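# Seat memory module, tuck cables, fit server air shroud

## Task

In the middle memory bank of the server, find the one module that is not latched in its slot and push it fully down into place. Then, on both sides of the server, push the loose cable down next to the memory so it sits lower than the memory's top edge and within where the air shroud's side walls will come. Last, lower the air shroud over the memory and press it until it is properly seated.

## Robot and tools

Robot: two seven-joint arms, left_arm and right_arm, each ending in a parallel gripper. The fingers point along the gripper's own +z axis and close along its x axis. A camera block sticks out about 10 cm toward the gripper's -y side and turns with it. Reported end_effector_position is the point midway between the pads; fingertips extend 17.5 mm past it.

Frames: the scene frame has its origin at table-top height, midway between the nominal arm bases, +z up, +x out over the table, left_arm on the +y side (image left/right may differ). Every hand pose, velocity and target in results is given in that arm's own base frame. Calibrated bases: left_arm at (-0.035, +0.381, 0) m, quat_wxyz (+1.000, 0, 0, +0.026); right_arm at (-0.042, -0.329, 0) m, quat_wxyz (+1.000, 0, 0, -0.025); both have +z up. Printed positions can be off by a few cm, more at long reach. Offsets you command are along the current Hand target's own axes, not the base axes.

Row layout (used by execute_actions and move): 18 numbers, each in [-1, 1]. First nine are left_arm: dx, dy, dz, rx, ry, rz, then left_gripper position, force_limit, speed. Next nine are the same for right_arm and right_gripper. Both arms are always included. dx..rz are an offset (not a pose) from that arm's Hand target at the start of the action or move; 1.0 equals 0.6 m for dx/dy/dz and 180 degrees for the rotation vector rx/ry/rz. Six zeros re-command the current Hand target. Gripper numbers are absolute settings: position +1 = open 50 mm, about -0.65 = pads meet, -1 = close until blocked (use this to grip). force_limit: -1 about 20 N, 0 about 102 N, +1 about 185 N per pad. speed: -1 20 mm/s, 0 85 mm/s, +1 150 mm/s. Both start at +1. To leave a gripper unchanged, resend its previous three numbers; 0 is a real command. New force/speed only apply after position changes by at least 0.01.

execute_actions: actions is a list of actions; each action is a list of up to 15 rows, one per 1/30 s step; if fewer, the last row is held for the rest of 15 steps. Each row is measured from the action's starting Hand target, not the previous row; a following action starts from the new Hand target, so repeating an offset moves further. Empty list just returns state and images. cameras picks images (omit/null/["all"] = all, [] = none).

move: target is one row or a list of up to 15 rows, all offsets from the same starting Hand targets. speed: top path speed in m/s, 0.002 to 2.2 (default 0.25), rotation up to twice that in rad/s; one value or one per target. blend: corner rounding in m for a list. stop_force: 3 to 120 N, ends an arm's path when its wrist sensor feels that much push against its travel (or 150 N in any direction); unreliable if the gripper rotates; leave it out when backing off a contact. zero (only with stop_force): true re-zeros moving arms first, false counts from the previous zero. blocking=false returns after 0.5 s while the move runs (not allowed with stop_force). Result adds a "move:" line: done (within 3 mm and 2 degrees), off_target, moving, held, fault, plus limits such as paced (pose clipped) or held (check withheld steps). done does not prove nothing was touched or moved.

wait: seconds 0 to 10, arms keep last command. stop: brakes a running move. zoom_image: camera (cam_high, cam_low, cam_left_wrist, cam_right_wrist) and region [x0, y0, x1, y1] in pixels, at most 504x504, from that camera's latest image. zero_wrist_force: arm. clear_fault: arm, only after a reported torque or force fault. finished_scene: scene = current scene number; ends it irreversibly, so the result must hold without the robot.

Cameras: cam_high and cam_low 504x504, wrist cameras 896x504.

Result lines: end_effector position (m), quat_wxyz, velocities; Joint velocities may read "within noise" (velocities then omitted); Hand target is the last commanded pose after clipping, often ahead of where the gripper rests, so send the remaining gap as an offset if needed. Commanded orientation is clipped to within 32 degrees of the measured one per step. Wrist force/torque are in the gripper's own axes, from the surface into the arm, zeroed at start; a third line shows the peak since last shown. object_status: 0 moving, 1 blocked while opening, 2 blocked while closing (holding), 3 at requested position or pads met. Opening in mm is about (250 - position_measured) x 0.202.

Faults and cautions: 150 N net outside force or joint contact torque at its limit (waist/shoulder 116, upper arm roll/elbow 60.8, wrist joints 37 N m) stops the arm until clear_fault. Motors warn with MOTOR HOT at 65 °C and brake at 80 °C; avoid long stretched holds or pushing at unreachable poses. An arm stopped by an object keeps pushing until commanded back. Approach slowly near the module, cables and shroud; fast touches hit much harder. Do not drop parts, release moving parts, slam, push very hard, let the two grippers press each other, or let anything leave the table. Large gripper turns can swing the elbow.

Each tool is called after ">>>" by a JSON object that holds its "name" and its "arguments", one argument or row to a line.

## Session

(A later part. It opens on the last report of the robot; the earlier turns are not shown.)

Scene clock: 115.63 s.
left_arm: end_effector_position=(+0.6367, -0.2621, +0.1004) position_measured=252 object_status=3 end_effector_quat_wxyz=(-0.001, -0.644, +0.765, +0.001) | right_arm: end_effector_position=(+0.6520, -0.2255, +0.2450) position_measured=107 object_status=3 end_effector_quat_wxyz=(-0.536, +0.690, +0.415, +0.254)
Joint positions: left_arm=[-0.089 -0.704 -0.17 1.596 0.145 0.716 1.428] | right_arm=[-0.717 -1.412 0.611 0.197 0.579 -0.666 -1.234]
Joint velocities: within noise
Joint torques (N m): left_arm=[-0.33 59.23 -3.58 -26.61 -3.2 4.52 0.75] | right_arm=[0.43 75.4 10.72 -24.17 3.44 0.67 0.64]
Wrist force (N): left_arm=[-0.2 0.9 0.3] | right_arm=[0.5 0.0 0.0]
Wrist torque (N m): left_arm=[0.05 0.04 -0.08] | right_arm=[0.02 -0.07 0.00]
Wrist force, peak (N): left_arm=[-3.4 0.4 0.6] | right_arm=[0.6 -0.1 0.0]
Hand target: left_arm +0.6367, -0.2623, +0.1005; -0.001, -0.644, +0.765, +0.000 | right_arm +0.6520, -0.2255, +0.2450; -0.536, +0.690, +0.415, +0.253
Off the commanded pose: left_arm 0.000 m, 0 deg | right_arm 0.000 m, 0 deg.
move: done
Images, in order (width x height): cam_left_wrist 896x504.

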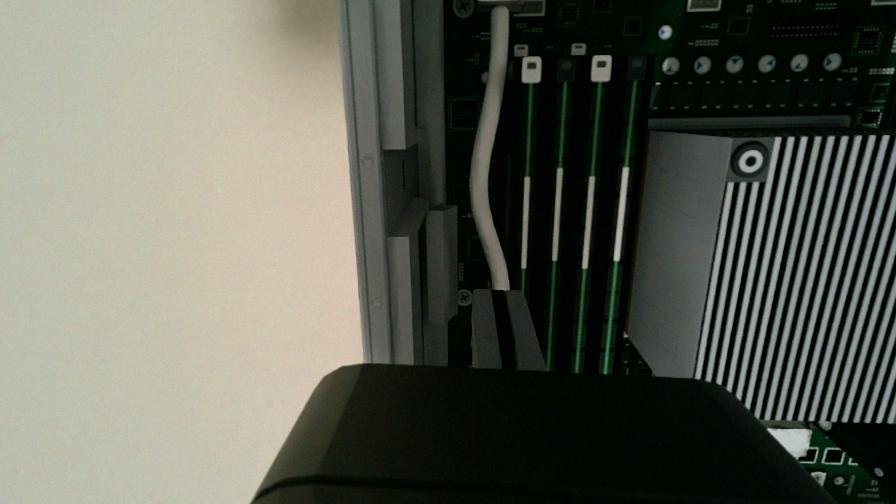

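>>> {"name": "move", "arguments": {
  "target": [0,0,0.08,0,0,0,-1,-0.5,-0.6, 0,0,0,0,0,0,0.3,-0.5,-0.6],
  "speed": 0.03,
  "stop_force": 18,
  "cameras": ["cam_left_wrist"]
}}

>>> {"name": "move", "arguments": {
  "target": [0,0,-0.15,0,0,0,-1,-0.5,-0.6, 0,0,0,0,0,0,0.3,-0.5,-0.6],
  "speed": 0.1,
  "cameras": ["cam_left_wrist","cam_high","cam_right_wrist"]
}}

Scene clock: 120.93 s.
left_arm: end_effector_position=(+0.6380, -0.2627, +0.0728) position_measured=252 object_status=3 end_effector_quat_wxyz=(+0.000, -0.644, +0.765, -0.001) | right_arm: end_effector_position=(+0.6520, -0.2255, +0.2450) position_measured=107 object_status=3 end_effector_quat_wxyz=(-0.536, +0.690, +0.415, +0.254)
Joint positions: left_arm=[-0.092 -0.752 -0.164 1.597 0.155 0.768 1.422] | right_arm=[-0.717 -1.412 0.611 0.197 0.579 -0.666 -1.234]
Joint velocities: within noise
Joint torques (N m): left_arm=[-0.56 48.3 -2.14 -20.27 -1.43 3.56 0.32] | right_arm=[0.38 75.54 10.71 -24.2 3.45 0.62 0.58]
Wrist force (N): left_arm=[-1.2 3.8 -18.8] | right_arm=[0.4 0.0 -0.2]
Wrist torque (N m): left_arm=[-0.17 0.14 -0.06] | right_arm=[0.03 -0.06 0.01]
Wrist force, peak (N): left_arm=[-2.4 8.7 -28.8] | right_arm=[0.7 -0.2 -0.1]
Hand target: left_arm +0.6367, -0.2623, +0.0710; -0.001, -0.644, +0.765, +0.000 (not the last commanded pose) | right_arm +0.6520, -0.2255, +0.2450; -0.536, +0.690, +0.415, +0.253
Off the commanded pose: left_arm 0.020 m, 0 deg | right_arm 0.000 m, 0 deg.
move: contact (left_arm)
Images, in order (width x height): cam_left_wrist 896x504.

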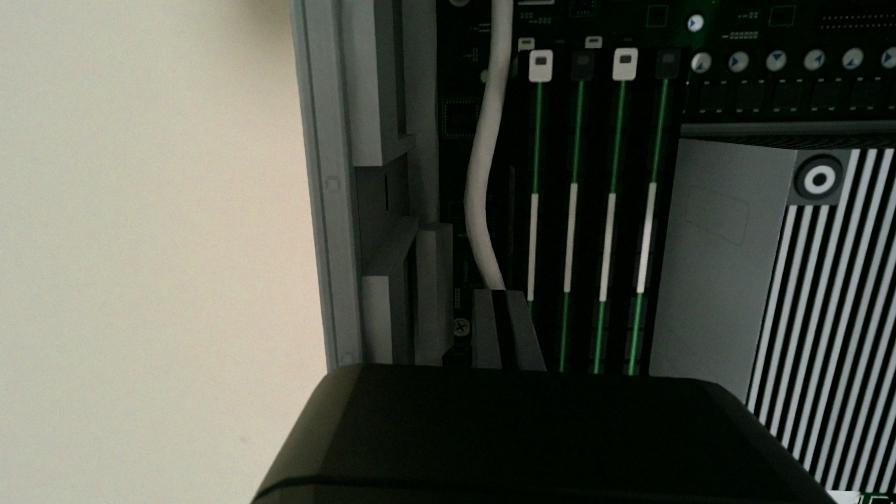

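Scene clock: 122.13 s.
left_arm: end_effector_position=(+0.6368, -0.2624, +0.1611) position_measured=252 object_status=3 end_effector_quat_wxyz=(-0.001, -0.644, +0.765, +0.000) | right_arm: end_effector_position=(+0.6520, -0.2255, +0.2450) position_measured=107 object_status=3 end_effector_quat_wxyz=(-0.536, +0.690, +0.415, +0.254)
Joint positions: left_arm=[-0.087 -0.611 -0.177 1.574 0.122 0.602 1.441] | right_arm=[-0.717 -1.412 0.611 0.197 0.579 -0.666 -1.234]
Joint velocities: within noise
Joint torques (N m): left_arm=[-0.07 57.67 -2.69 -28.97 -3.54 4.39 0.71] | right_arm=[0.47 75.5 10.7 -24.18 3.42 0.64 0.6]
Wrist force (N): left_arm=[0.1 1.1 0.4] | right_arm=[0.5 0.1 0.1]
Wrist torque (N m): left_arm=[0.07 -0.01 -0.08] | right_arm=[0.04 -0.07 0.00]
Wrist force, peak (N): left_arm=[-0.4 1.6 -14.6] | right_arm=[0.6 -0.1 -0.1]
Hand target: left_arm +0.6368, -0.2623, +0.1610; -0.001, -0.644, +0.765, +0.000 | right_arm +0.6520, -0.2255, +0.2450; -0.536, +0.690, +0.415, +0.253
Off the commanded pose: left_arm 0.000 m, 0 deg | right_arm 0.000 m, 0 deg.
move: done
Images, in order (width x height): cam_high 504x504, cam_left_wrist 896x504, cam_right_wrist 896x504.

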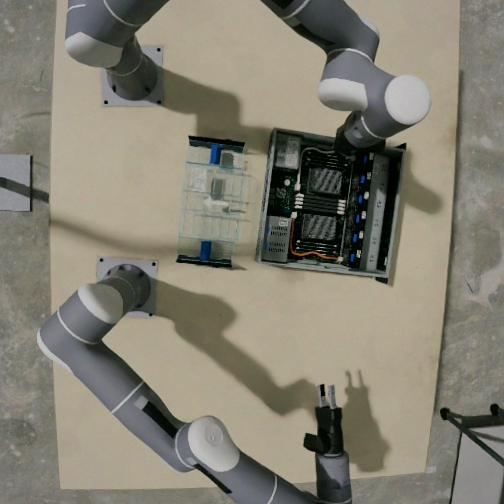

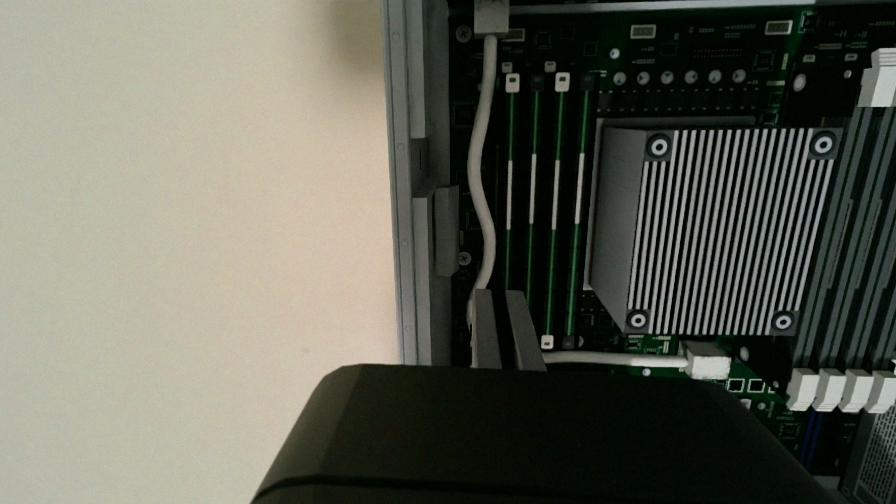

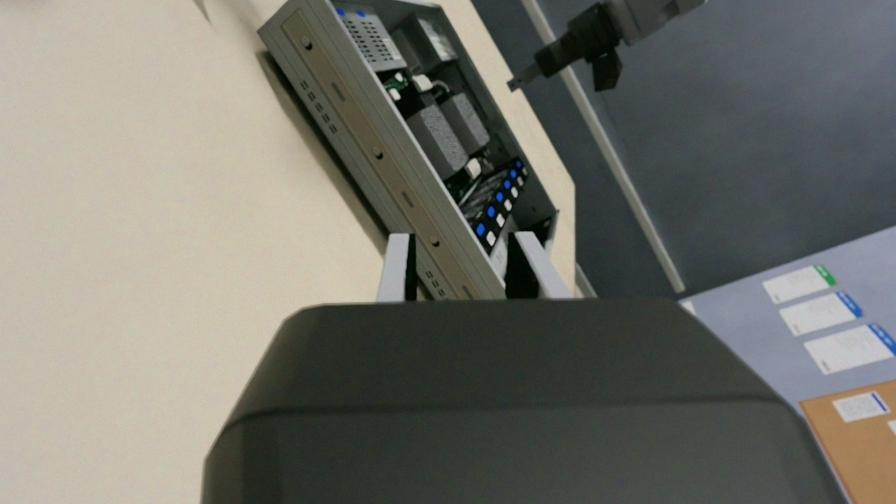

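>>> {"name": "zoom_image", "arguments": {
  "camera": "cam_left_wrist",
  "region": [380, 100, 640, 360]
}}

>>> {"name": "move", "arguments": {
  "target": [0,-0.08,-0.1,0,0,0,-1,-0.5,-0.6, 0,0,0,0,0,0,0.3,-0.5,-0.6],
  "cameras": ["cam_left_wrist"]
}}

Scaled by 1.938 from the camera's 896x504 image, which has a finer 1280x720 frame.

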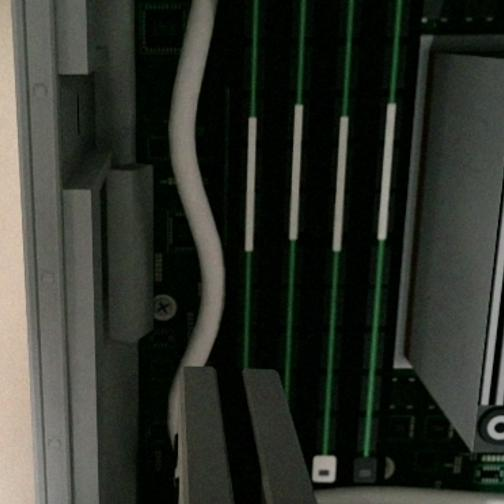

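Scene clock: 127.20 s.
left_arm: end_effector_position=(+0.6842, -0.2705, +0.2210) position_measured=252 object_status=3 end_effector_quat_wxyz=(-0.001, -0.644, +0.765, +0.000) | right_arm: end_effector_position=(+0.6520, -0.2255, +0.2450) position_measured=107 object_status=3 end_effector_quat_wxyz=(-0.536, +0.690, +0.415, +0.254)
Joint positions: left_arm=[-0.099 -0.651 -0.178 1.33 0.116 0.399 1.456] | right_arm=[-0.717 -1.412 0.611 0.197 0.579 -0.666 -1.234]
Joint velocities: within noise
Joint torques (N m): left_arm=[-0.4 62.04 -3.03 -31.92 -3.86 4.45 0.71] | right_arm=[0.45 75.44 10.71 -24.2 3.51 0.66 0.59]
Wrist force (N): left_arm=[-0.2 1.0 0.4] | right_arm=[0.5 0.1 0.0]
Wrist torque (N m): left_arm=[0.05 0.05 -0.09] | right_arm=[0.04 -0.07 0.00]
Wrist force, peak (N): left_arm=[-0.2 2.5 2.5] | right_arm=[0.7 0.2 -0.1]
Hand target: left_arm +0.6842, -0.2705, +0.2209; -0.001, -0.644, +0.765, +0.000 | right_arm +0.6520, -0.2255, +0.2450; -0.536, +0.690, +0.415, +0.253
Off the commanded pose: left_arm 0.000 m, 0 deg | right_arm 0.000 m, 0 deg.
move: done
Images, in order (width x height): cam_left_wrist 896x504.

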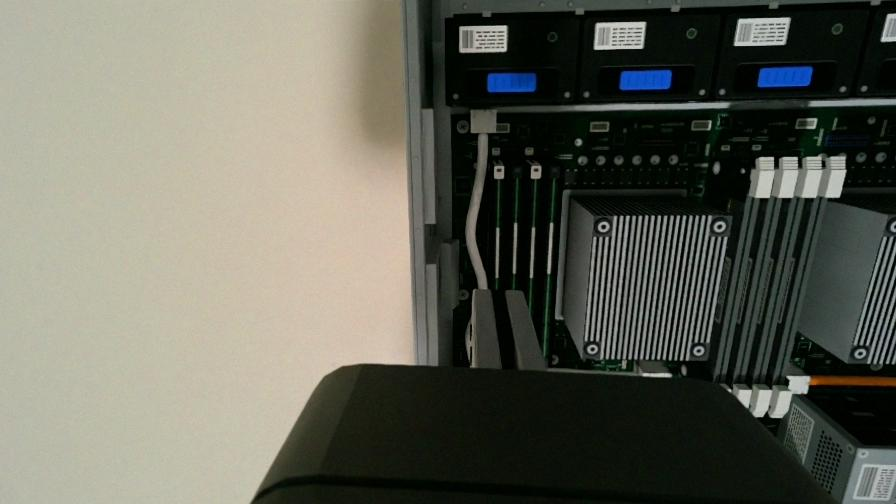

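>>> {"name": "move", "arguments": {
  "target": [-0.02,0.22,0.06,0,0,0,-1,-0.5,-0.6, 0,0,0,0,0,0,0.3,-0.5,-0.6],
  "cameras": ["cam_left_wrist"]
}}

>>> {"name": "zoom_image", "arguments": {
  "camera": "cam_left_wrist",
  "region": [380, 0, 680, 300]
}}

Scene clock: 134.23 s.
left_arm: end_effector_position=(+0.5562, -0.2360, +0.1852) position_measured=252 object_status=3 end_effector_quat_wxyz=(+0.000, -0.644, +0.765, +0.000) | right_arm: end_effector_position=(+0.6520, -0.2255, +0.2450) position_measured=107 object_status=3 end_effector_quat_wxyz=(-0.536, +0.690, +0.415, +0.254)
Joint positions: left_arm=[-0.06 -0.391 -0.173 1.862 0.084 0.675 1.471] | right_arm=[-0.717 -1.412 0.611 0.197 0.579 -0.666 -1.234]
Joint velocities: within noise
Joint torques (N m): left_arm=[-0.05 47.86 -1.8 -27.97 -3.35 4.58 0.77] | right_arm=[0.44 75.51 10.76 -24.19 3.43 0.65 0.61]
Wrist force (N): left_arm=[-0.1 1.1 0.4] | right_arm=[0.5 0.0 -0.1]
Wrist torque (N m): left_arm=[0.07 0.03 -0.06] | right_arm=[0.02 -0.08 0.01]
Wrist force, peak (N): left_arm=[-0.3 4.4 1.4] | right_arm=[0.7 0.0 -0.1]
Hand target: left_arm +0.5561, -0.2361, +0.1851; -0.001, -0.644, +0.765, +0.000 | right_arm +0.6520, -0.2255, +0.2450; -0.536, +0.690, +0.415, +0.253
Off the commanded pose: left_arm 0.000 m, 0 deg | right_arm 0.000 m, 0 deg.
move: done
Images, in order (width x height): cam_left_wrist 896x504.

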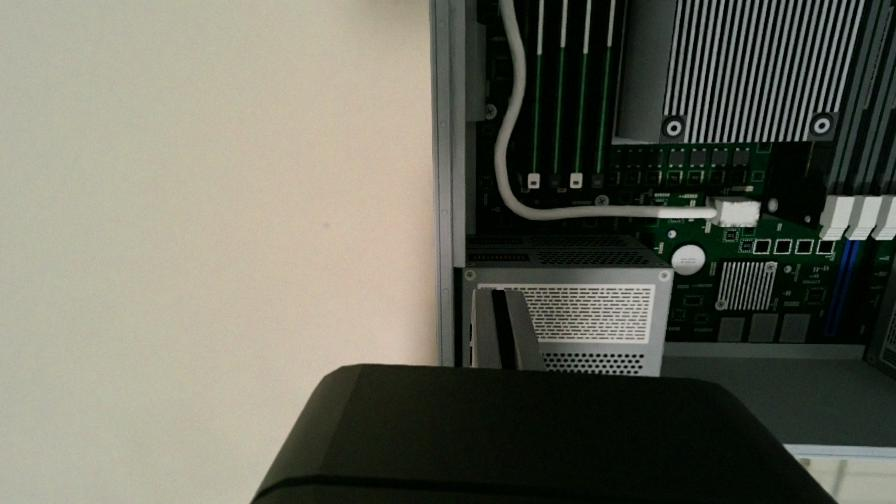

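Scaled by 1.680 from the camera's 896x504 image, which has a finer 1280x720 frame.

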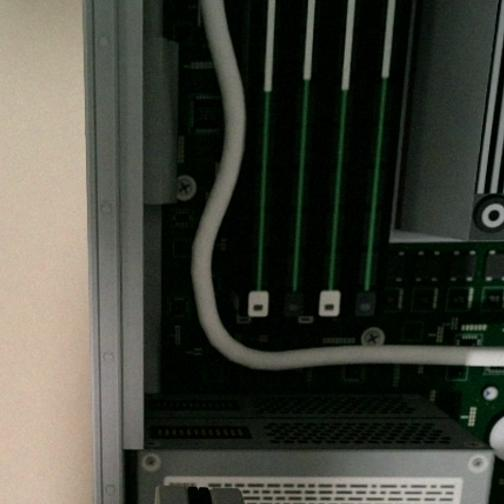

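>>> {"name": "move", "arguments": {
  "target": [
    [0.0187,-0.15,-0.02,0,0,0,-1,-0.5,-0.6, 0,0,0,0,0,0,0.3,-0.5,-0.6],
    [0.0187,-0.15,0.145,0,0,0,-1,-0.5,-0.6, 0,0,0,0,0,0,0.3,-0.5,-0.6]
  ],
  "speed": 0.15,
  "cameras": ["cam_left_wrist"]
}}

>>> {"name": "zoom_image", "arguments": {
  "camera": "cam_left_wrist",
  "region": [380, 100, 640, 360]
}}

Scene clock: 140.10 s.
left_arm: end_effector_position=(+0.6428, -0.2624, +0.0979) position_measured=252 object_status=3 end_effector_quat_wxyz=(-0.001, -0.644, +0.765, +0.000) | right_arm: end_effector_position=(+0.6520, -0.2255, +0.2450) position_measured=107 object_status=3 end_effector_quat_wxyz=(-0.536, +0.690, +0.415, +0.254)
Joint positions: left_arm=[-0.091 -0.72 -0.167 1.575 0.144 0.71 1.431] | right_arm=[-0.717 -1.412 0.611 0.197 0.579 -0.666 -1.234]
Joint velocities: within noise
Joint torques (N m): left_arm=[-0.4 59.75 -3.19 -26.94 -2.71 4.55 0.27] | right_arm=[0.4 75.49 10.75 -24.18 3.49 0.65 0.62]
Wrist force (N): left_arm=[-0.1 1.2 0.3] | right_arm=[0.4 -0.1 -0.1]
Wrist torque (N m): left_arm=[0.08 0.03 -0.08] | right_arm=[0.02 -0.05 0.00]
Wrist force, peak (N): left_arm=[-0.3 1.8 4.9] | right_arm=[0.6 -0.2 -0.3]
Hand target: left_arm +0.6428, -0.2625, +0.0980; -0.001, -0.644, +0.765, +0.000 | right_arm +0.6520, -0.2255, +0.2450; -0.536, +0.690, +0.415, +0.253
Off the commanded pose: left_arm 0.000 m, 0 deg | right_arm 0.000 m, 0 deg.
move: done
Images, in order (width x height): cam_left_wrist 896x504.

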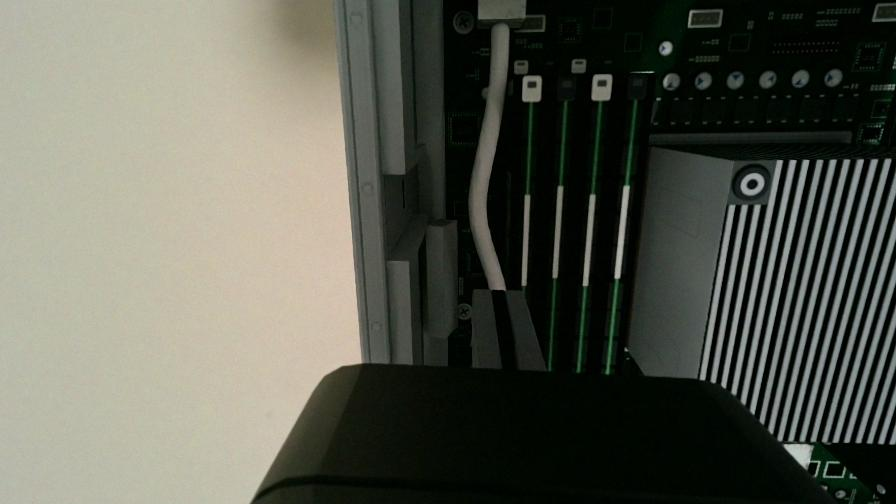

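Scaled by 1.938 from the camera's 896x504 image, which has a finer 1280x720 frame.

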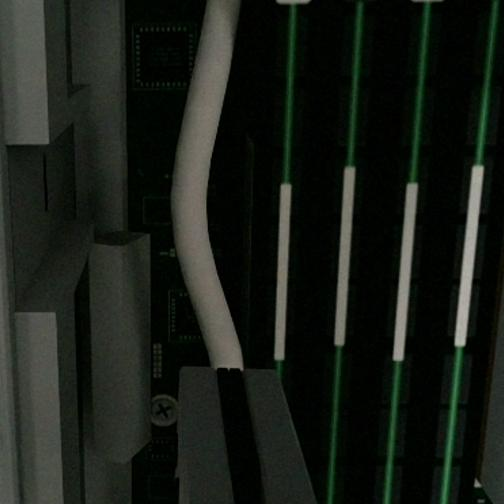

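>>> {"name": "move", "arguments": {
  "target": [0,0,0.08,0,0,0,-1,-0.5,-0.6, 0,0,0,0,0,0,0.3,-0.5,-0.6],
  "speed": 0.03,
  "stop_force": 35,
  "cameras": []
}}

>>> {"name": "move", "arguments": {
  "target": [
    [0,0,-0.2,0,0,0,-1,-0.5,-0.6, 0,0,0,0,0,0,0.3,-0.5,-0.6],
    [-0.02,0.18,-0.2,0,0,0,-1,-0.5,-0.6, 0,0,0,0,0,0,0.3,-0.5,-0.6]
  ],
  "speed": 0.15,
  "cameras": ["cam_left_wrist"]
}}

>>> {"name": "zoom_image", "arguments": {
  "camera": "cam_left_wrist",
  "region": [380, 0, 680, 300]
}}

Scene clock: 145.50 s.
left_arm: end_effector_position=(+0.6448, -0.2634, +0.0728) position_measured=252 object_status=3 end_effector_quat_wxyz=(+0.001, -0.644, +0.765, -0.002) | right_arm: end_effector_position=(+0.6520, -0.2255, +0.2450) position_measured=107 object_status=3 end_effector_quat_wxyz=(-0.536, +0.690, +0.415, +0.254)
Joint positions: left_arm=[-0.095 -0.764 -0.161 1.575 0.152 0.76 1.425] | right_arm=[-0.717 -1.412 0.611 0.197 0.579 -0.666 -1.234]
Joint velocities: within noise
Joint torques (N m): left_arm=[-0.29 41.06 -0.67 -17.3 -0.6 3.29 0.29] | right_arm=[0.43 75.55 10.7 -24.22 3.44 0.61 0.61]
Wrist force (N): left_arm=[-1.4 7.0 -32.2] | right_arm=[0.4 0.1 -0.1]
Wrist torque (N m): left_arm=[-0.36 0.24 -0.04] | right_arm=[0.04 -0.04 0.00]
Wrist force, peak (N): left_arm=[-2.9 11.9 -43.1] | right_arm=[0.6 -0.2 -0.3]
Hand target: left_arm +0.6427, -0.2625, +0.0697; -0.001, -0.644, +0.765, +0.000 (not the last commanded pose) | right_arm +0.6520, -0.2255, +0.2450; -0.536, +0.690, +0.415, +0.253
Off the commanded pose: left_arm 0.023 m, 0 deg | right_arm 0.000 m, 0 deg.
move: contact (left_arm)
No camera images: "cameras" was empty.

Scene clock: 147.43 s.
left_arm: end_effector_position=(+0.5385, -0.2322, +0.1899) position_measured=252 object_status=3 end_effector_quat_wxyz=(-0.001, -0.644, +0.765, +0.000) | right_arm: end_effector_position=(+0.6520, -0.2255, +0.2450) position_measured=107 object_status=3 end_effector_quat_wxyz=(-0.536, +0.690, +0.415, +0.254)
Joint positions: left_arm=[-0.058 -0.345 -0.171 1.918 0.074 0.684 1.476] | right_arm=[-0.717 -1.412 0.611 0.197 0.579 -0.666 -1.234]
Joint velocities: within noise
Joint torques (N m): left_arm=[-0.03 45.24 -1.54 -27.78 -3.27 4.58 0.74] | right_arm=[0.49 75.48 10.72 -24.2 3.46 0.62 0.56]
Wrist force (N): left_arm=[-0.1 0.9 0.5] | right_arm=[0.6 0.1 -0.2]
Wrist torque (N m): left_arm=[0.04 0.04 -0.07] | right_arm=[0.03 -0.10 0.00]
Wrist force, peak (N): left_arm=[-0.1 3.4 -25.8] | right_arm=[0.6 0.1 -0.2]
Hand target: left_arm +0.5385, -0.2322, +0.1899; -0.001, -0.644, +0.765, +0.000 | right_arm +0.6520, -0.2255, +0.2450; -0.536, +0.690, +0.415, +0.253
Off the commanded pose: left_arm 0.000 m, 0 deg | right_arm 0.000 m, 0 deg.
move: done
Images, in order (width x height): cam_left_wrist 896x504.

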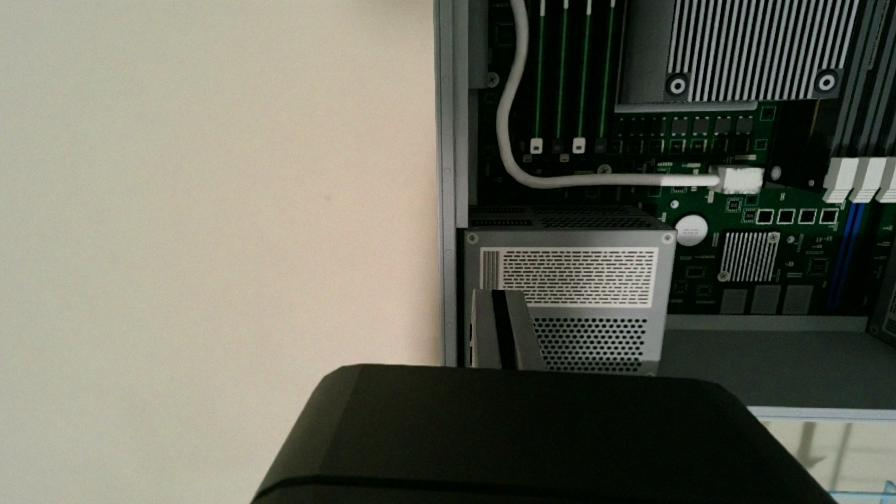

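Scaled by 1.680 from the camera's 896x504 image, which has a finer 1280x720 frame.

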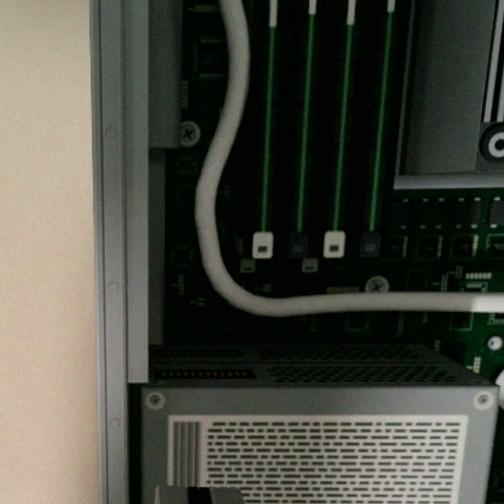

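>>> {"name": "move", "arguments": {
  "target": [
    [0.0163,-0.175,0,0,0,0,-1,-0.5,-0.6, 0,0,0,0,0,0,0.3,-0.5,-0.6],
    [0.0152,-0.18,0.157,0,0,0,-1,-0.5,-0.6, 0,0,0,0,0,0,0.3,-0.5,-0.6]
  ],
  "speed": 0.15,
  "cameras": ["cam_left_wrist"]
}}

>>> {"name": "move", "arguments": {
  "target": [0,0,0.07,0,0,0,-1,-0.5,-0.6, 0,0,0,0,0,0,0.3,-0.5,-0.6],
  "speed": 0.03,
  "stop_force": 20,
  "cameras": ["cam_left_wrist"]
}}

Scene clock: 163.70 s.
left_arm: end_effector_position=(+0.6433, -0.2595, +0.0955) position_measured=252 object_status=3 end_effector_quat_wxyz=(-0.001, -0.644, +0.765, +0.000) | right_arm: end_effector_position=(+0.6520, -0.2255, +0.2450) position_measured=107 object_status=3 end_effector_quat_wxyz=(-0.536, +0.690, +0.415, +0.254)
Joint positions: left_arm=[-0.088 -0.722 -0.165 1.578 0.144 0.716 1.435] | right_arm=[-0.717 -1.412 0.611 0.197 0.579 -0.666 -1.234]
Joint velocities: within noise
Joint torques (N m): left_arm=[-0.37 59.85 -3.2 -26.82 -2.78 4.56 0.25] | right_arm=[0.39 75.43 10.78 -24.25 3.47 0.66 0.61]
Wrist force (N): left_arm=[-0.1 1.0 0.3] | right_arm=[0.6 0.1 0.0]
Wrist torque (N m): left_arm=[0.07 0.03 -0.08] | right_arm=[0.04 -0.09 0.00]
Wrist force, peak (N): left_arm=[-0.3 1.8 5.0] | right_arm=[0.7 0.0 0.0]
Hand target: left_arm +0.6432, -0.2597, +0.0955; -0.001, -0.644, +0.765, +0.000 | right_arm +0.6520, -0.2255, +0.2450; -0.536, +0.690, +0.415, +0.253
Off the commanded pose: left_arm 0.000 m, 0 deg | right_arm 0.000 m, 0 deg.
move: done
Images, in order (width x height): cam_left_wrist 896x504.

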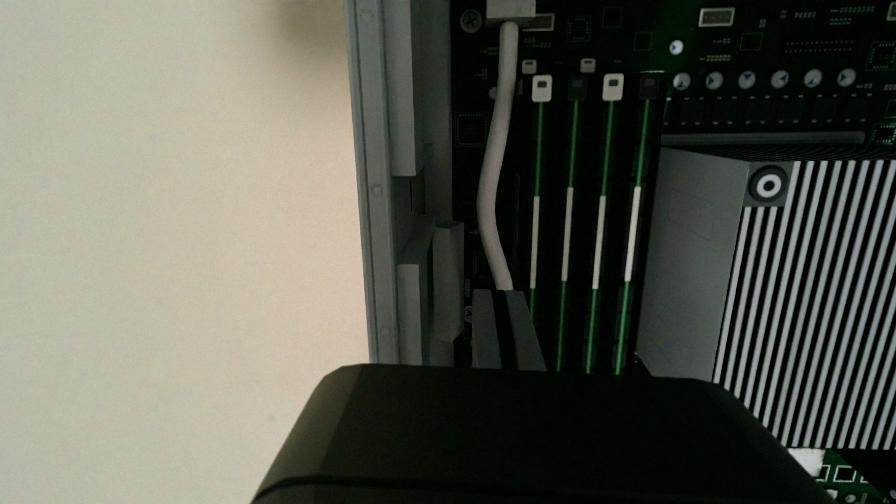

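Scene clock: 165.67 s.
left_arm: end_effector_position=(+0.6445, -0.2600, +0.0554) position_measured=252 object_status=3 end_effector_quat_wxyz=(+0.000, -0.644, +0.765, -0.001) | right_arm: end_effector_position=(+0.6520, -0.2255, +0.2450) position_measured=107 object_status=3 end_effector_quat_wxyz=(-0.536, +0.690, +0.415, +0.254)
Joint positions: left_arm=[-0.093 -0.792 -0.157 1.577 0.157 0.788 1.427] | right_arm=[-0.717 -1.412 0.611 0.197 0.579 -0.666 -1.234]
Joint velocities: within noise
Joint torques (N m): left_arm=[-0.81 49.37 -2.76 -20.05 -1.82 3.69 0.3] | right_arm=[0.54 75.44 10.67 -24.24 3.49 0.64 0.6]
Wrist force (N): left_arm=[-1.3 3.3 -18.0] | right_arm=[0.4 -0.1 0.0]
Wrist torque (N m): left_arm=[-0.29 -0.44 -0.09] | right_arm=[0.01 -0.06 0.00]
Wrist force, peak (N): left_arm=[-2.5 7.9 -28.4] | right_arm=[0.7 -0.2 0.0]
Hand target: left_arm +0.6432, -0.2597, +0.0537; -0.001, -0.644, +0.765, +0.000 | right_arm +0.6520, -0.2255, +0.2450; -0.536, +0.690, +0.415, +0.253
Off the commanded pose: left_arm 0.002 m, 0 deg | right_arm 0.000 m, 0 deg.
move: contact (left_arm)
Images, in order (width x height): cam_left_wrist 896x504.

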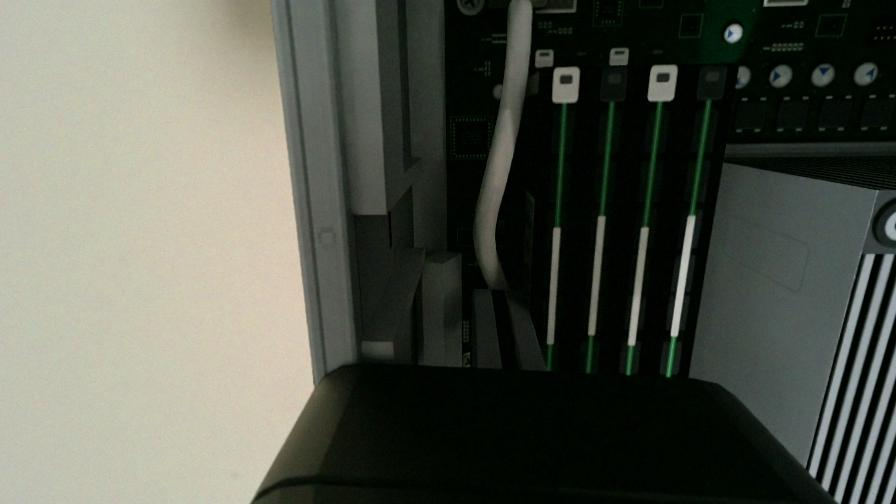

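>>> {"name": "move", "arguments": {
  "target": [0,0,-0.22,0,0,0,-1,-0.5,-0.6, 0,0,0,0,0,0,0.3,-0.5,-0.6],
  "speed": 0.15,
  "cameras": ["cam_left_wrist"]
}}

>>> {"name": "move", "arguments": {
  "target": [-0.4,0.1,-0.12,0,0,0,-1,-0.5,-0.6, 0.161,-0.135,0.56,-0.150,-0.378,-0.115,-1,-0.5,-0.6],
  "speed": 0.3
}}

Scene clock: 176.90 s.
left_arm: end_effector_position=(+0.6433, -0.2598, +0.1858) position_measured=252 object_status=3 end_effector_quat_wxyz=(-0.001, -0.644, +0.765, +0.000) | right_arm: end_effector_position=(+0.6520, -0.2255, +0.2450) position_measured=107 object_status=3 end_effector_quat_wxyz=(-0.536, +0.690, +0.415, +0.254)
Joint positions: left_arm=[-0.086 -0.589 -0.173 1.537 0.111 0.545 1.454] | right_arm=[-0.717 -1.412 0.611 0.197 0.579 -0.666 -1.234]
Joint velocities: within noise
Joint torques (N m): left_arm=[0.1 57.64 -2.94 -29.8 -3.68 4.38 0.74] | right_arm=[0.39 75.51 10.68 -24.18 3.5 0.67 0.58]
Wrist force (N): left_arm=[0.1 1.1 0.3] | right_arm=[0.5 -0.1 -0.2]
Wrist torque (N m): left_arm=[0.07 0.01 -0.08] | right_arm=[0.01 -0.07 0.01]
Wrist force, peak (N): left_arm=[-1.3 3.3 -18.5] | right_arm=[0.7 0.0 -0.2]
Hand target: left_arm +0.6434, -0.2597, +0.1857; -0.001, -0.644, +0.765, +0.000 | right_arm +0.6520, -0.2255, +0.2450; -0.536, +0.690, +0.415, +0.253
Off the commanded pose: left_arm 0.000 m, 0 deg | right_arm 0.000 m, 0 deg.
move: done
Images, in order (width x height): cam_left_wrist 896x504.

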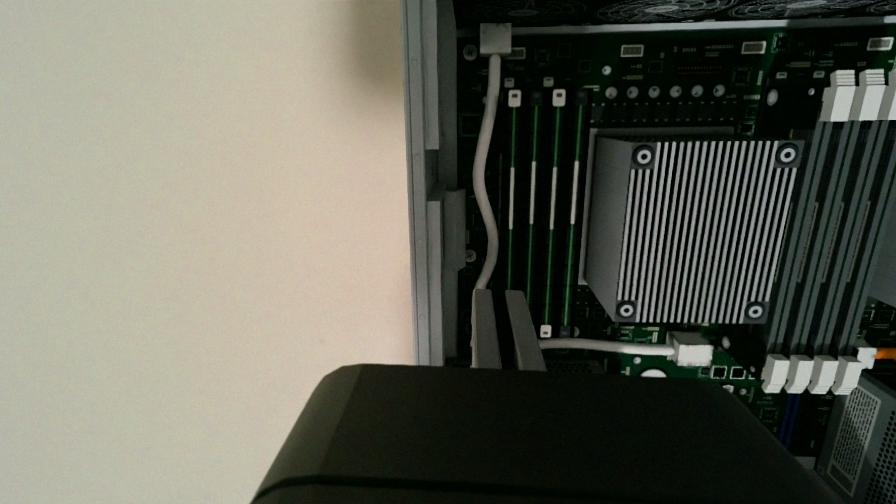

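Scene clock: 179.57 s.
left_arm: end_effector_position=(+0.6254, -0.0127, +0.2577) position_measured=252 object_status=3 end_effector_quat_wxyz=(+0.000, -0.644, +0.765, +0.000) | right_arm: end_effector_position=(+0.6025, +0.1293, +0.2650) position_measured=252 object_status=3 end_effector_quat_wxyz=(+0.000, +0.731, +0.683, +0.000)
Joint positions: left_arm=[0.231 -0.348 -0.082 1.709 0.032 0.483 1.882] | right_arm=[-0.014 -0.406 0.478 1.686 -0.205 0.471 -0.978]
Joint velocities: within noise
Joint torques (N m): left_arm=[-0.16 49.22 -0.62 -30.91 -3.87 4.38 0.66] | right_arm=[0.13 46.97 6.4 -29.6 -3.78 4.57 0.58]
Wrist force (N): left_arm=[-0.1 1.1 0.3] | right_arm=[0.2 -0.6 -0.2]
Wrist torque (N m): left_arm=[0.06 0.02 -0.08] | right_arm=[-0.17 -0.49 -0.28]
Wrist force, peak (N): left_arm=[-2.5 1.6 -0.5] | right_arm=[5.0 -1.7 -0.4]
Hand target: left_arm +0.6254, -0.0129, +0.2576; -0.001, -0.644, +0.765, +0.000 | right_arm +0.6025, +0.1294, +0.2650; +0.000, +0.731, +0.683, +0.000
Off the commanded pose: left_arm 0.000 m, 0 deg | right_arm 0.000 m, 0 deg.
move: done

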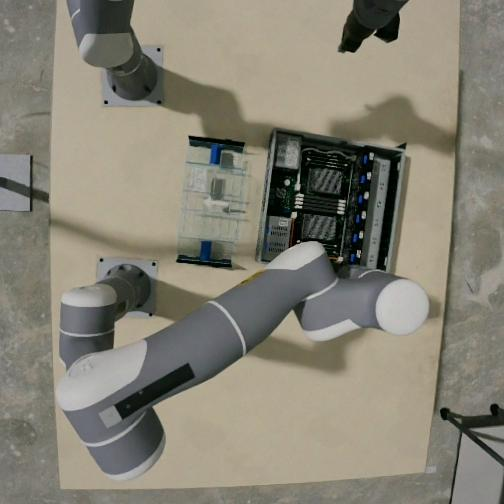

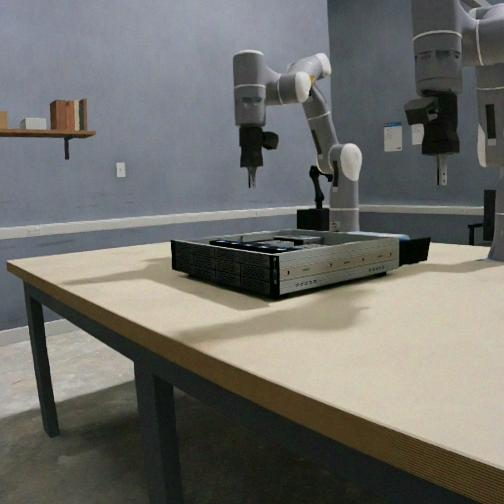

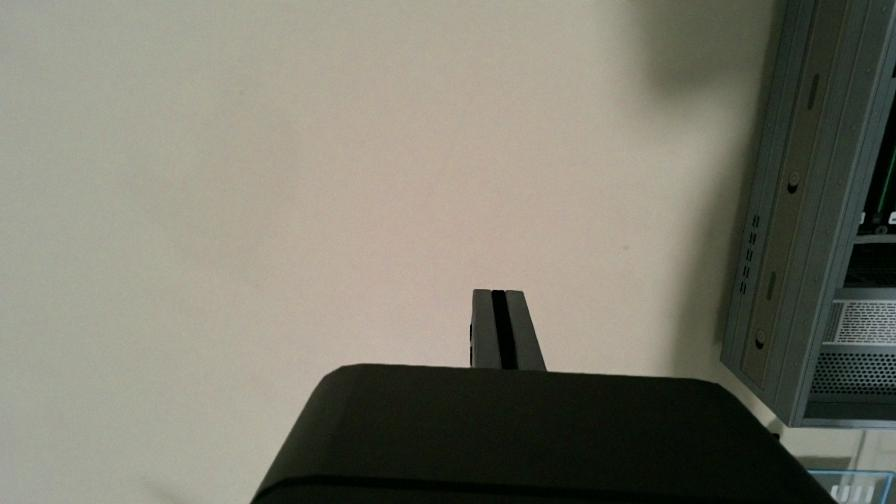

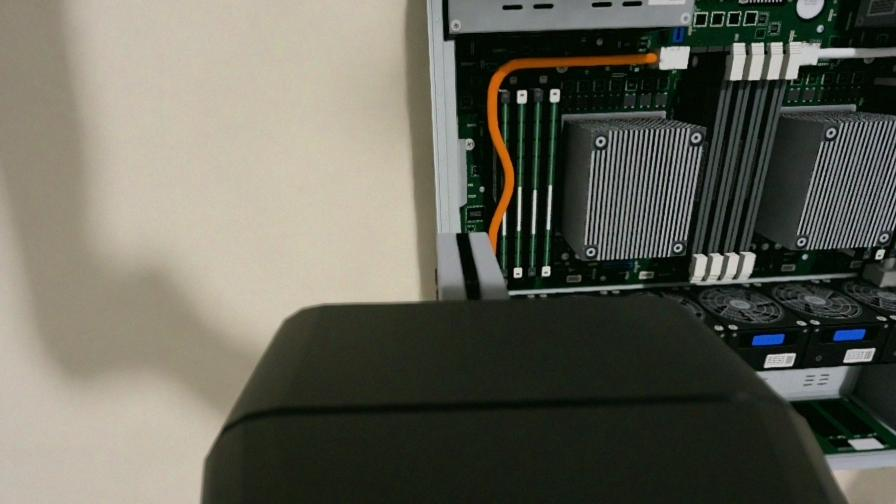

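>>> {"name": "move", "arguments": {
  "target": [
    [0,0,0,0,0,0,-1,-0.5,-0.6, 0.092,0,0.0,0,0,0,-1,-0.5,-0.6],
    [0,0,0,0,0,0,-1,-0.5,-0.6, 0.092,0,0.275,0,0,0,-1,-0.5,-0.6]
  ],
  "speed": 0.18,
  "cameras": ["cam_right_wrist"]
}}

Scene clock: 185.40 s.
left_arm: end_effector_position=(+0.6254, -0.0127, +0.2577) position_measured=252 object_status=3 end_effector_quat_wxyz=(+0.000, -0.644, +0.765, +0.000) | right_arm: end_effector_position=(+0.6061, +0.1844, +0.0998) position_measured=252 object_status=3 end_effector_quat_wxyz=(+0.000, +0.731, +0.683, +0.000)
Joint positions: left_arm=[0.231 -0.348 -0.082 1.709 0.032 0.483 1.882] | right_arm=[0.117 -0.662 0.392 1.802 -0.353 0.823 -0.807]
Joint velocities: within noise
Joint torques (N m): left_arm=[-0.26 49.14 -0.65 -30.97 -3.63 4.48 0.53] | right_arm=[0.43 52.42 8.88 -24.1 -2.95 4.74 0.67]
Wrist force (N): left_arm=[0.0 1.1 0.3] | right_arm=[0.2 -0.8 -0.2]
Wrist torque (N m): left_arm=[0.06 0.01 -0.08] | right_arm=[-0.22 -0.49 -0.30]
Wrist force, peak (N): left_arm=[-0.3 1.1 0.5] | right_arm=[5.3 -1.2 -1.3]
Hand target: left_arm +0.6254, -0.0129, +0.2576; -0.001, -0.644, +0.765, +0.000 | right_arm +0.6062, +0.1845, +0.1000; +0.000, +0.731, +0.683, +0.000
Off the commanded pose: left_arm 0.000 m, 0 deg | right_arm 0.000 m, 0 deg.
move: done
Images, in order (width x height): cam_right_wrist 896x504.

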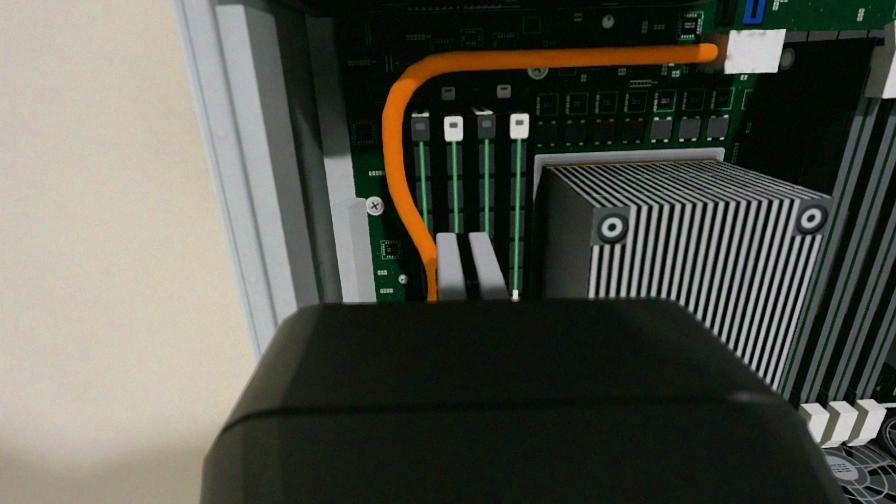

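>>> {"name": "move", "arguments": {
  "target": [0,0,0,0,0,0,-1,-0.5,-0.6, 0.005,0,0.041,0,0,0,-1,-0.5,-0.6],
  "speed": 0.04,
  "stop_force": 12,
  "cameras": []
}}

>>> {"name": "move", "arguments": {
  "target": [0,0,0,0,0,0,-1,-0.5,-0.6, -0.032,0,0,0,0,0,-1,-0.5,-0.6],
  "speed": 0.04,
  "stop_force": 15,
  "cameras": ["cam_right_wrist"]
}}

>>> {"name": "move", "arguments": {
  "target": [
    [0,0,0,0,0,0,-1,-0.5,-0.6, 0,0,-0.05,0,0,0,-1,-0.5,-0.6],
    [0,0,0,0,0,0,-1,-0.5,-0.6, -0.02,0,-0.05,0,0,0,-1,-0.5,-0.6]
  ],
  "speed": 0.08,
  "cameras": ["cam_right_wrist"]
}}

Scene clock: 197.53 s.
left_arm: end_effector_position=(+0.6254, -0.0127, +0.2577) position_measured=252 object_status=3 end_effector_quat_wxyz=(+0.000, -0.644, +0.765, +0.000) | right_arm: end_effector_position=(+0.6063, +0.1874, +0.0752) position_measured=252 object_status=3 end_effector_quat_wxyz=(+0.000, +0.731, +0.683, +0.000)
Joint positions: left_arm=[0.231 -0.348 -0.082 1.709 0.032 0.483 1.882] | right_arm=[0.135 -0.704 0.37 1.809 -0.372 0.873 -0.79]
Joint velocities: within noise
Joint torques (N m): left_arm=[-0.29 49.11 -0.59 -30.96 -3.61 4.48 0.48] | right_arm=[0.41 52.96 9.02 -23.13 -2.77 4.72 0.6]
Wrist force (N): left_arm=[0.0 1.2 0.4] | right_arm=[0.2 -0.7 -0.3]
Wrist torque (N m): left_arm=[0.08 0.00 -0.08] | right_arm=[-0.21 -0.49 -0.30]
Wrist force, peak (N): left_arm=[-0.2 1.3 0.2] | right_arm=[0.2 -0.5 -1.6]
Hand target: left_arm +0.6254, -0.0129, +0.2576; -0.001, -0.644, +0.765, +0.000 | right_arm +0.6064, +0.1875, +0.0754; +0.000, +0.731, +0.683, +0.000
Off the commanded pose: left_arm 0.000 m, 0 deg | right_arm 0.000 m, 0 deg.
move: done
No camera images: "cameras" was empty.

Scene clock: 198.67 s.
left_arm: end_effector_position=(+0.6254, -0.0127, +0.2577) position_measured=252 object_status=3 end_effector_quat_wxyz=(+0.000, -0.644, +0.765, +0.000) | right_arm: end_effector_position=(+0.6050, +0.1685, +0.0753) position_measured=252 object_status=3 end_effector_quat_wxyz=(+0.000, +0.731, +0.683, +0.000)
Joint positions: left_arm=[0.231 -0.348 -0.082 1.709 0.032 0.483 1.882] | right_arm=[0.105 -0.692 0.369 1.832 -0.371 0.885 -0.816]
Joint velocities: within noise
Joint torques (N m): left_arm=[-0.26 49.05 -0.62 -30.96 -3.66 4.49 0.45] | right_arm=[-0.74 53.03 7.79 -22.82 -2.6 4.44 0.51]
Wrist force (N): left_arm=[-0.2 0.9 0.1] | right_arm=[1.6 -0.7 0.2]
Wrist torque (N m): left_arm=[0.04 0.04 -0.08] | right_arm=[-0.17 -0.42 -0.31]
Wrist force, peak (N): left_arm=[0.1 1.2 0.3] | right_arm=[2.1 -0.8 0.0]
Hand target: left_arm +0.6254, -0.0129, +0.2576; -0.001, -0.644, +0.765, +0.000 | right_arm +0.6051, +0.1683, +0.0754; +0.000, +0.731, +0.683, +0.000
Off the commanded pose: left_arm 0.000 m, 0 deg | right_arm 0.000 m, 0 deg.
move: done
Images, in order (width x height): cam_right_wrist 896x504.

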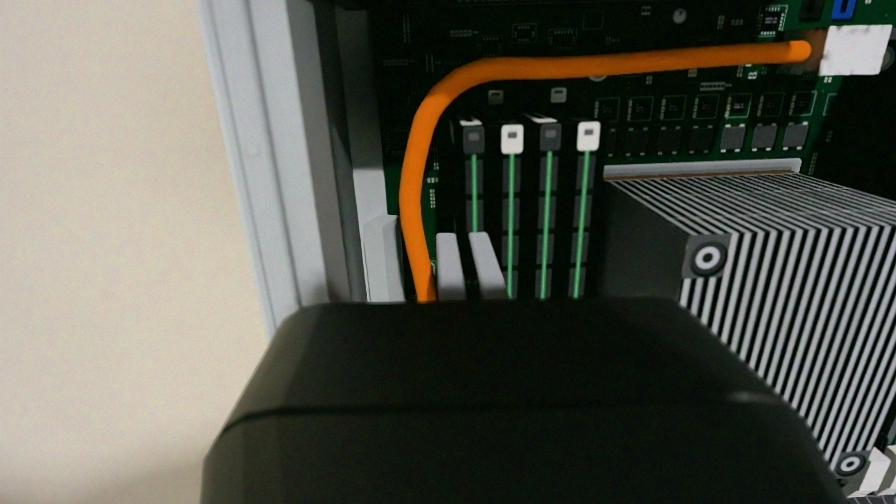

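Scene clock: 199.50 s.
left_arm: end_effector_position=(+0.6254, -0.0127, +0.2577) position_measured=252 object_status=3 end_effector_quat_wxyz=(+0.000, -0.644, +0.765, +0.000) | right_arm: end_effector_position=(+0.6042, +0.1562, +0.1053) position_measured=252 object_status=3 end_effector_quat_wxyz=(+0.000, +0.731, +0.683, +0.000)
Joint positions: left_arm=[0.231 -0.348 -0.082 1.709 0.032 0.483 1.882] | right_arm=[0.071 -0.636 0.395 1.83 -0.344 0.827 -0.85]
Joint velocities: within noise
Joint torques (N m): left_arm=[-0.21 49.1 -0.58 -30.91 -3.63 4.44 0.52] | right_arm=[0.27 51.66 8.68 -23.76 -2.5 4.77 0.44]
Wrist force (N): left_arm=[-0.2 1.1 0.1] | right_arm=[0.4 -0.5 -0.1]
Wrist torque (N m): left_arm=[0.06 0.04 -0.08] | right_arm=[-0.16 -0.53 -0.29]
Wrist force, peak (N): left_arm=[-0.1 1.2 0.3] | right_arm=[2.3 -0.2 -3.0]
Hand target: left_arm +0.6254, -0.0129, +0.2576; -0.001, -0.644, +0.765, +0.000 | right_arm +0.6043, +0.1563, +0.1054; +0.000, +0.731, +0.683, +0.000
Off the commanded pose: left_arm 0.000 m, 0 deg | right_arm 0.000 m, 0 deg.
move: done
Images, in order (width x height): cam_right_wrist 896x504.

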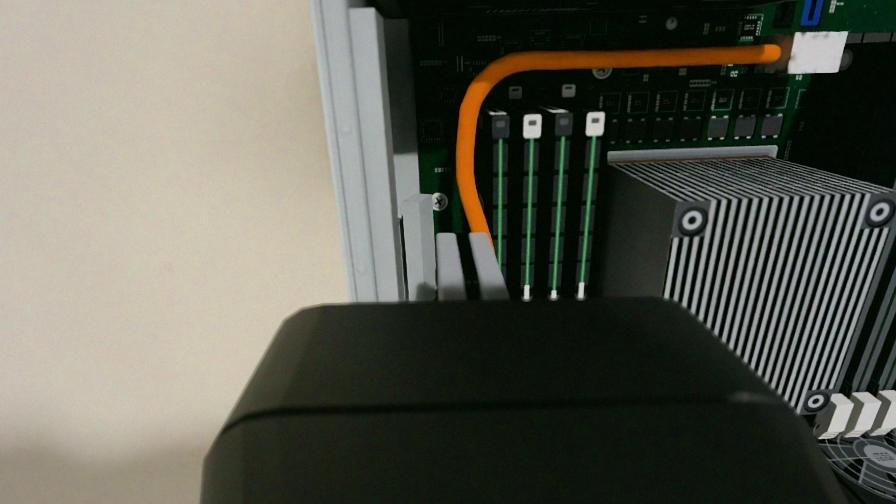

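>>> {"name": "move", "arguments": {
  "target": [0,0,0,0,0,0,-1,-0.5,-0.6, 0,0,0.086,0,0,0,-1,-0.5,-0.6],
  "speed": 0.03,
  "stop_force": 18,
  "cameras": ["cam_right_wrist"]
}}

Scene clock: 204.67 s.
left_arm: end_effector_position=(+0.6254, -0.0127, +0.2577) position_measured=252 object_status=3 end_effector_quat_wxyz=(+0.000, -0.644, +0.765, +0.000) | right_arm: end_effector_position=(+0.6054, +0.1538, +0.0565) position_measured=252 object_status=3 end_effector_quat_wxyz=(+0.001, +0.731, +0.682, +0.000)
Joint positions: left_arm=[0.231 -0.348 -0.082 1.709 0.032 0.483 1.882] | right_arm=[0.097 -0.717 0.346 1.851 -0.387 0.931 -0.822]
Joint velocities: within noise
Joint torques (N m): left_arm=[-0.34 49.1 -0.56 -30.98 -3.62 4.5 0.45] | right_arm=[10.83 38.73 17.82 -20.17 -1.05 8.73 0.34]
Wrist force (N): left_arm=[-0.1 1.0 0.4] | right_arm=[-20.1 -8.2 -28.9]
Wrist torque (N m): left_arm=[0.05 0.02 -0.08] | right_arm=[0.01 0.30 -0.07]
Wrist force, peak (N): left_arm=[-0.1 1.2 0.3] | right_arm=[-23.8 -18.3 -42.3]
Hand target: left_arm +0.6254, -0.0129, +0.2576; -0.001, -0.644, +0.765, +0.000 | right_arm +0.6042, +0.1563, +0.0553; +0.000, +0.731, +0.683, +0.000 (not the last commanded pose)
Off the commanded pose: left_arm 0.000 m, 0 deg | right_arm 0.004 m, 0 deg.
move: contact (right_arm)
Images, in order (width x height): cam_right_wrist 896x504.

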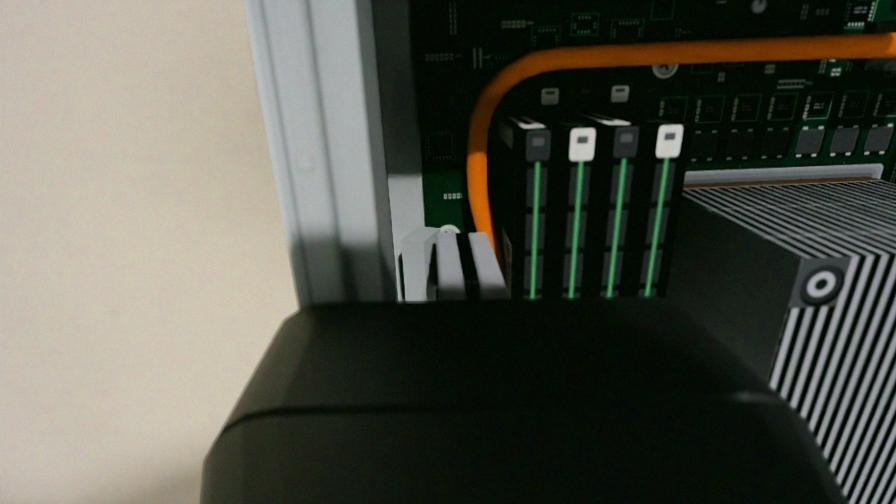

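>>> {"name": "move", "arguments": {
  "target": [
    [0,0,0,0,0,0,-1,-0.5,-0.6, 0,0,-0.2,0,0,0,-1,-0.5,-0.6],
    [0,0,0,0,0,0,-1,-0.5,-0.6, 0,0.12,-0.25,0,0,0,-1,-0.5,-0.6]
  ],
  "speed": 0.12,
  "cameras": ["cam_right_wrist"]
}}

>>> {"name": "zoom_image", "arguments": {
  "camera": "cam_right_wrist",
  "region": [400, 0, 700, 300]
}}

Scene clock: 209.77 s.
left_arm: end_effector_position=(+0.6254, -0.0127, +0.2577) position_measured=252 object_status=3 end_effector_quat_wxyz=(+0.000, -0.644, +0.765, +0.000) | right_arm: end_effector_position=(+0.6762, +0.1514, +0.2054) position_measured=252 object_status=3 end_effector_quat_wxyz=(+0.000, +0.731, +0.683, +0.000)
Joint positions: left_arm=[0.231 -0.348 -0.082 1.709 0.032 0.483 1.882] | right_arm=[0.055 -0.637 0.428 1.507 -0.286 0.511 -0.953]
Joint velocities: within noise
Joint torques (N m): left_arm=[-0.27 49.05 -0.58 -30.94 -3.61 4.45 0.49] | right_arm=[0.49 56.05 8.83 -29.06 -3.84 4.42 0.42]
Wrist force (N): left_arm=[-0.1 1.2 0.2] | right_arm=[0.2 -0.6 0.0]
Wrist torque (N m): left_arm=[0.08 0.02 -0.08] | right_arm=[-0.17 -0.53 -0.30]
Wrist force, peak (N): left_arm=[-0.2 1.3 0.3] | right_arm=[-20.0 -8.4 -29.3]
Hand target: left_arm +0.6254, -0.0129, +0.2576; -0.001, -0.644, +0.765, +0.000 | right_arm +0.6761, +0.1514, +0.2053; +0.000, +0.731, +0.683, +0.000
Off the commanded pose: left_arm 0.000 m, 0 deg | right_arm 0.000 m, 0 deg.
move: done
Images, in order (width x height): cam_right_wrist 896x504.

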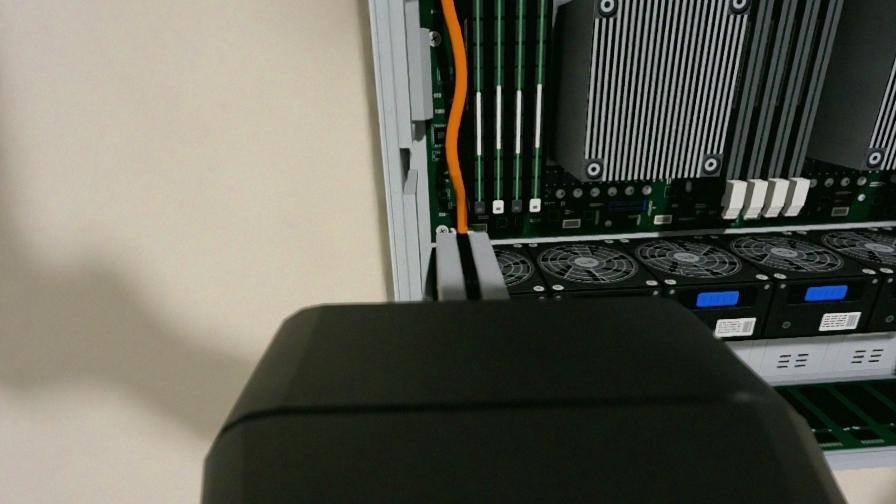

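Scaled by 1.680 from the camera's 896x504 image, which has a finer 1280x720 frame.

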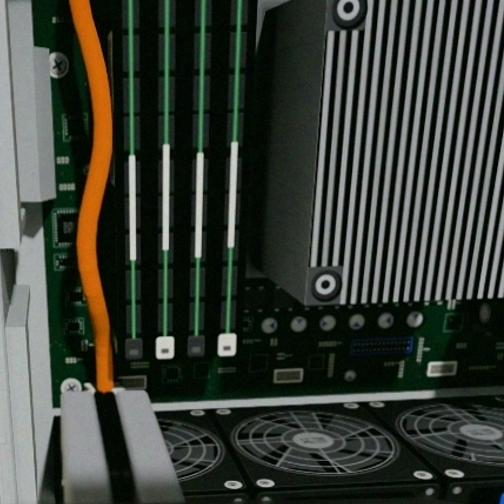

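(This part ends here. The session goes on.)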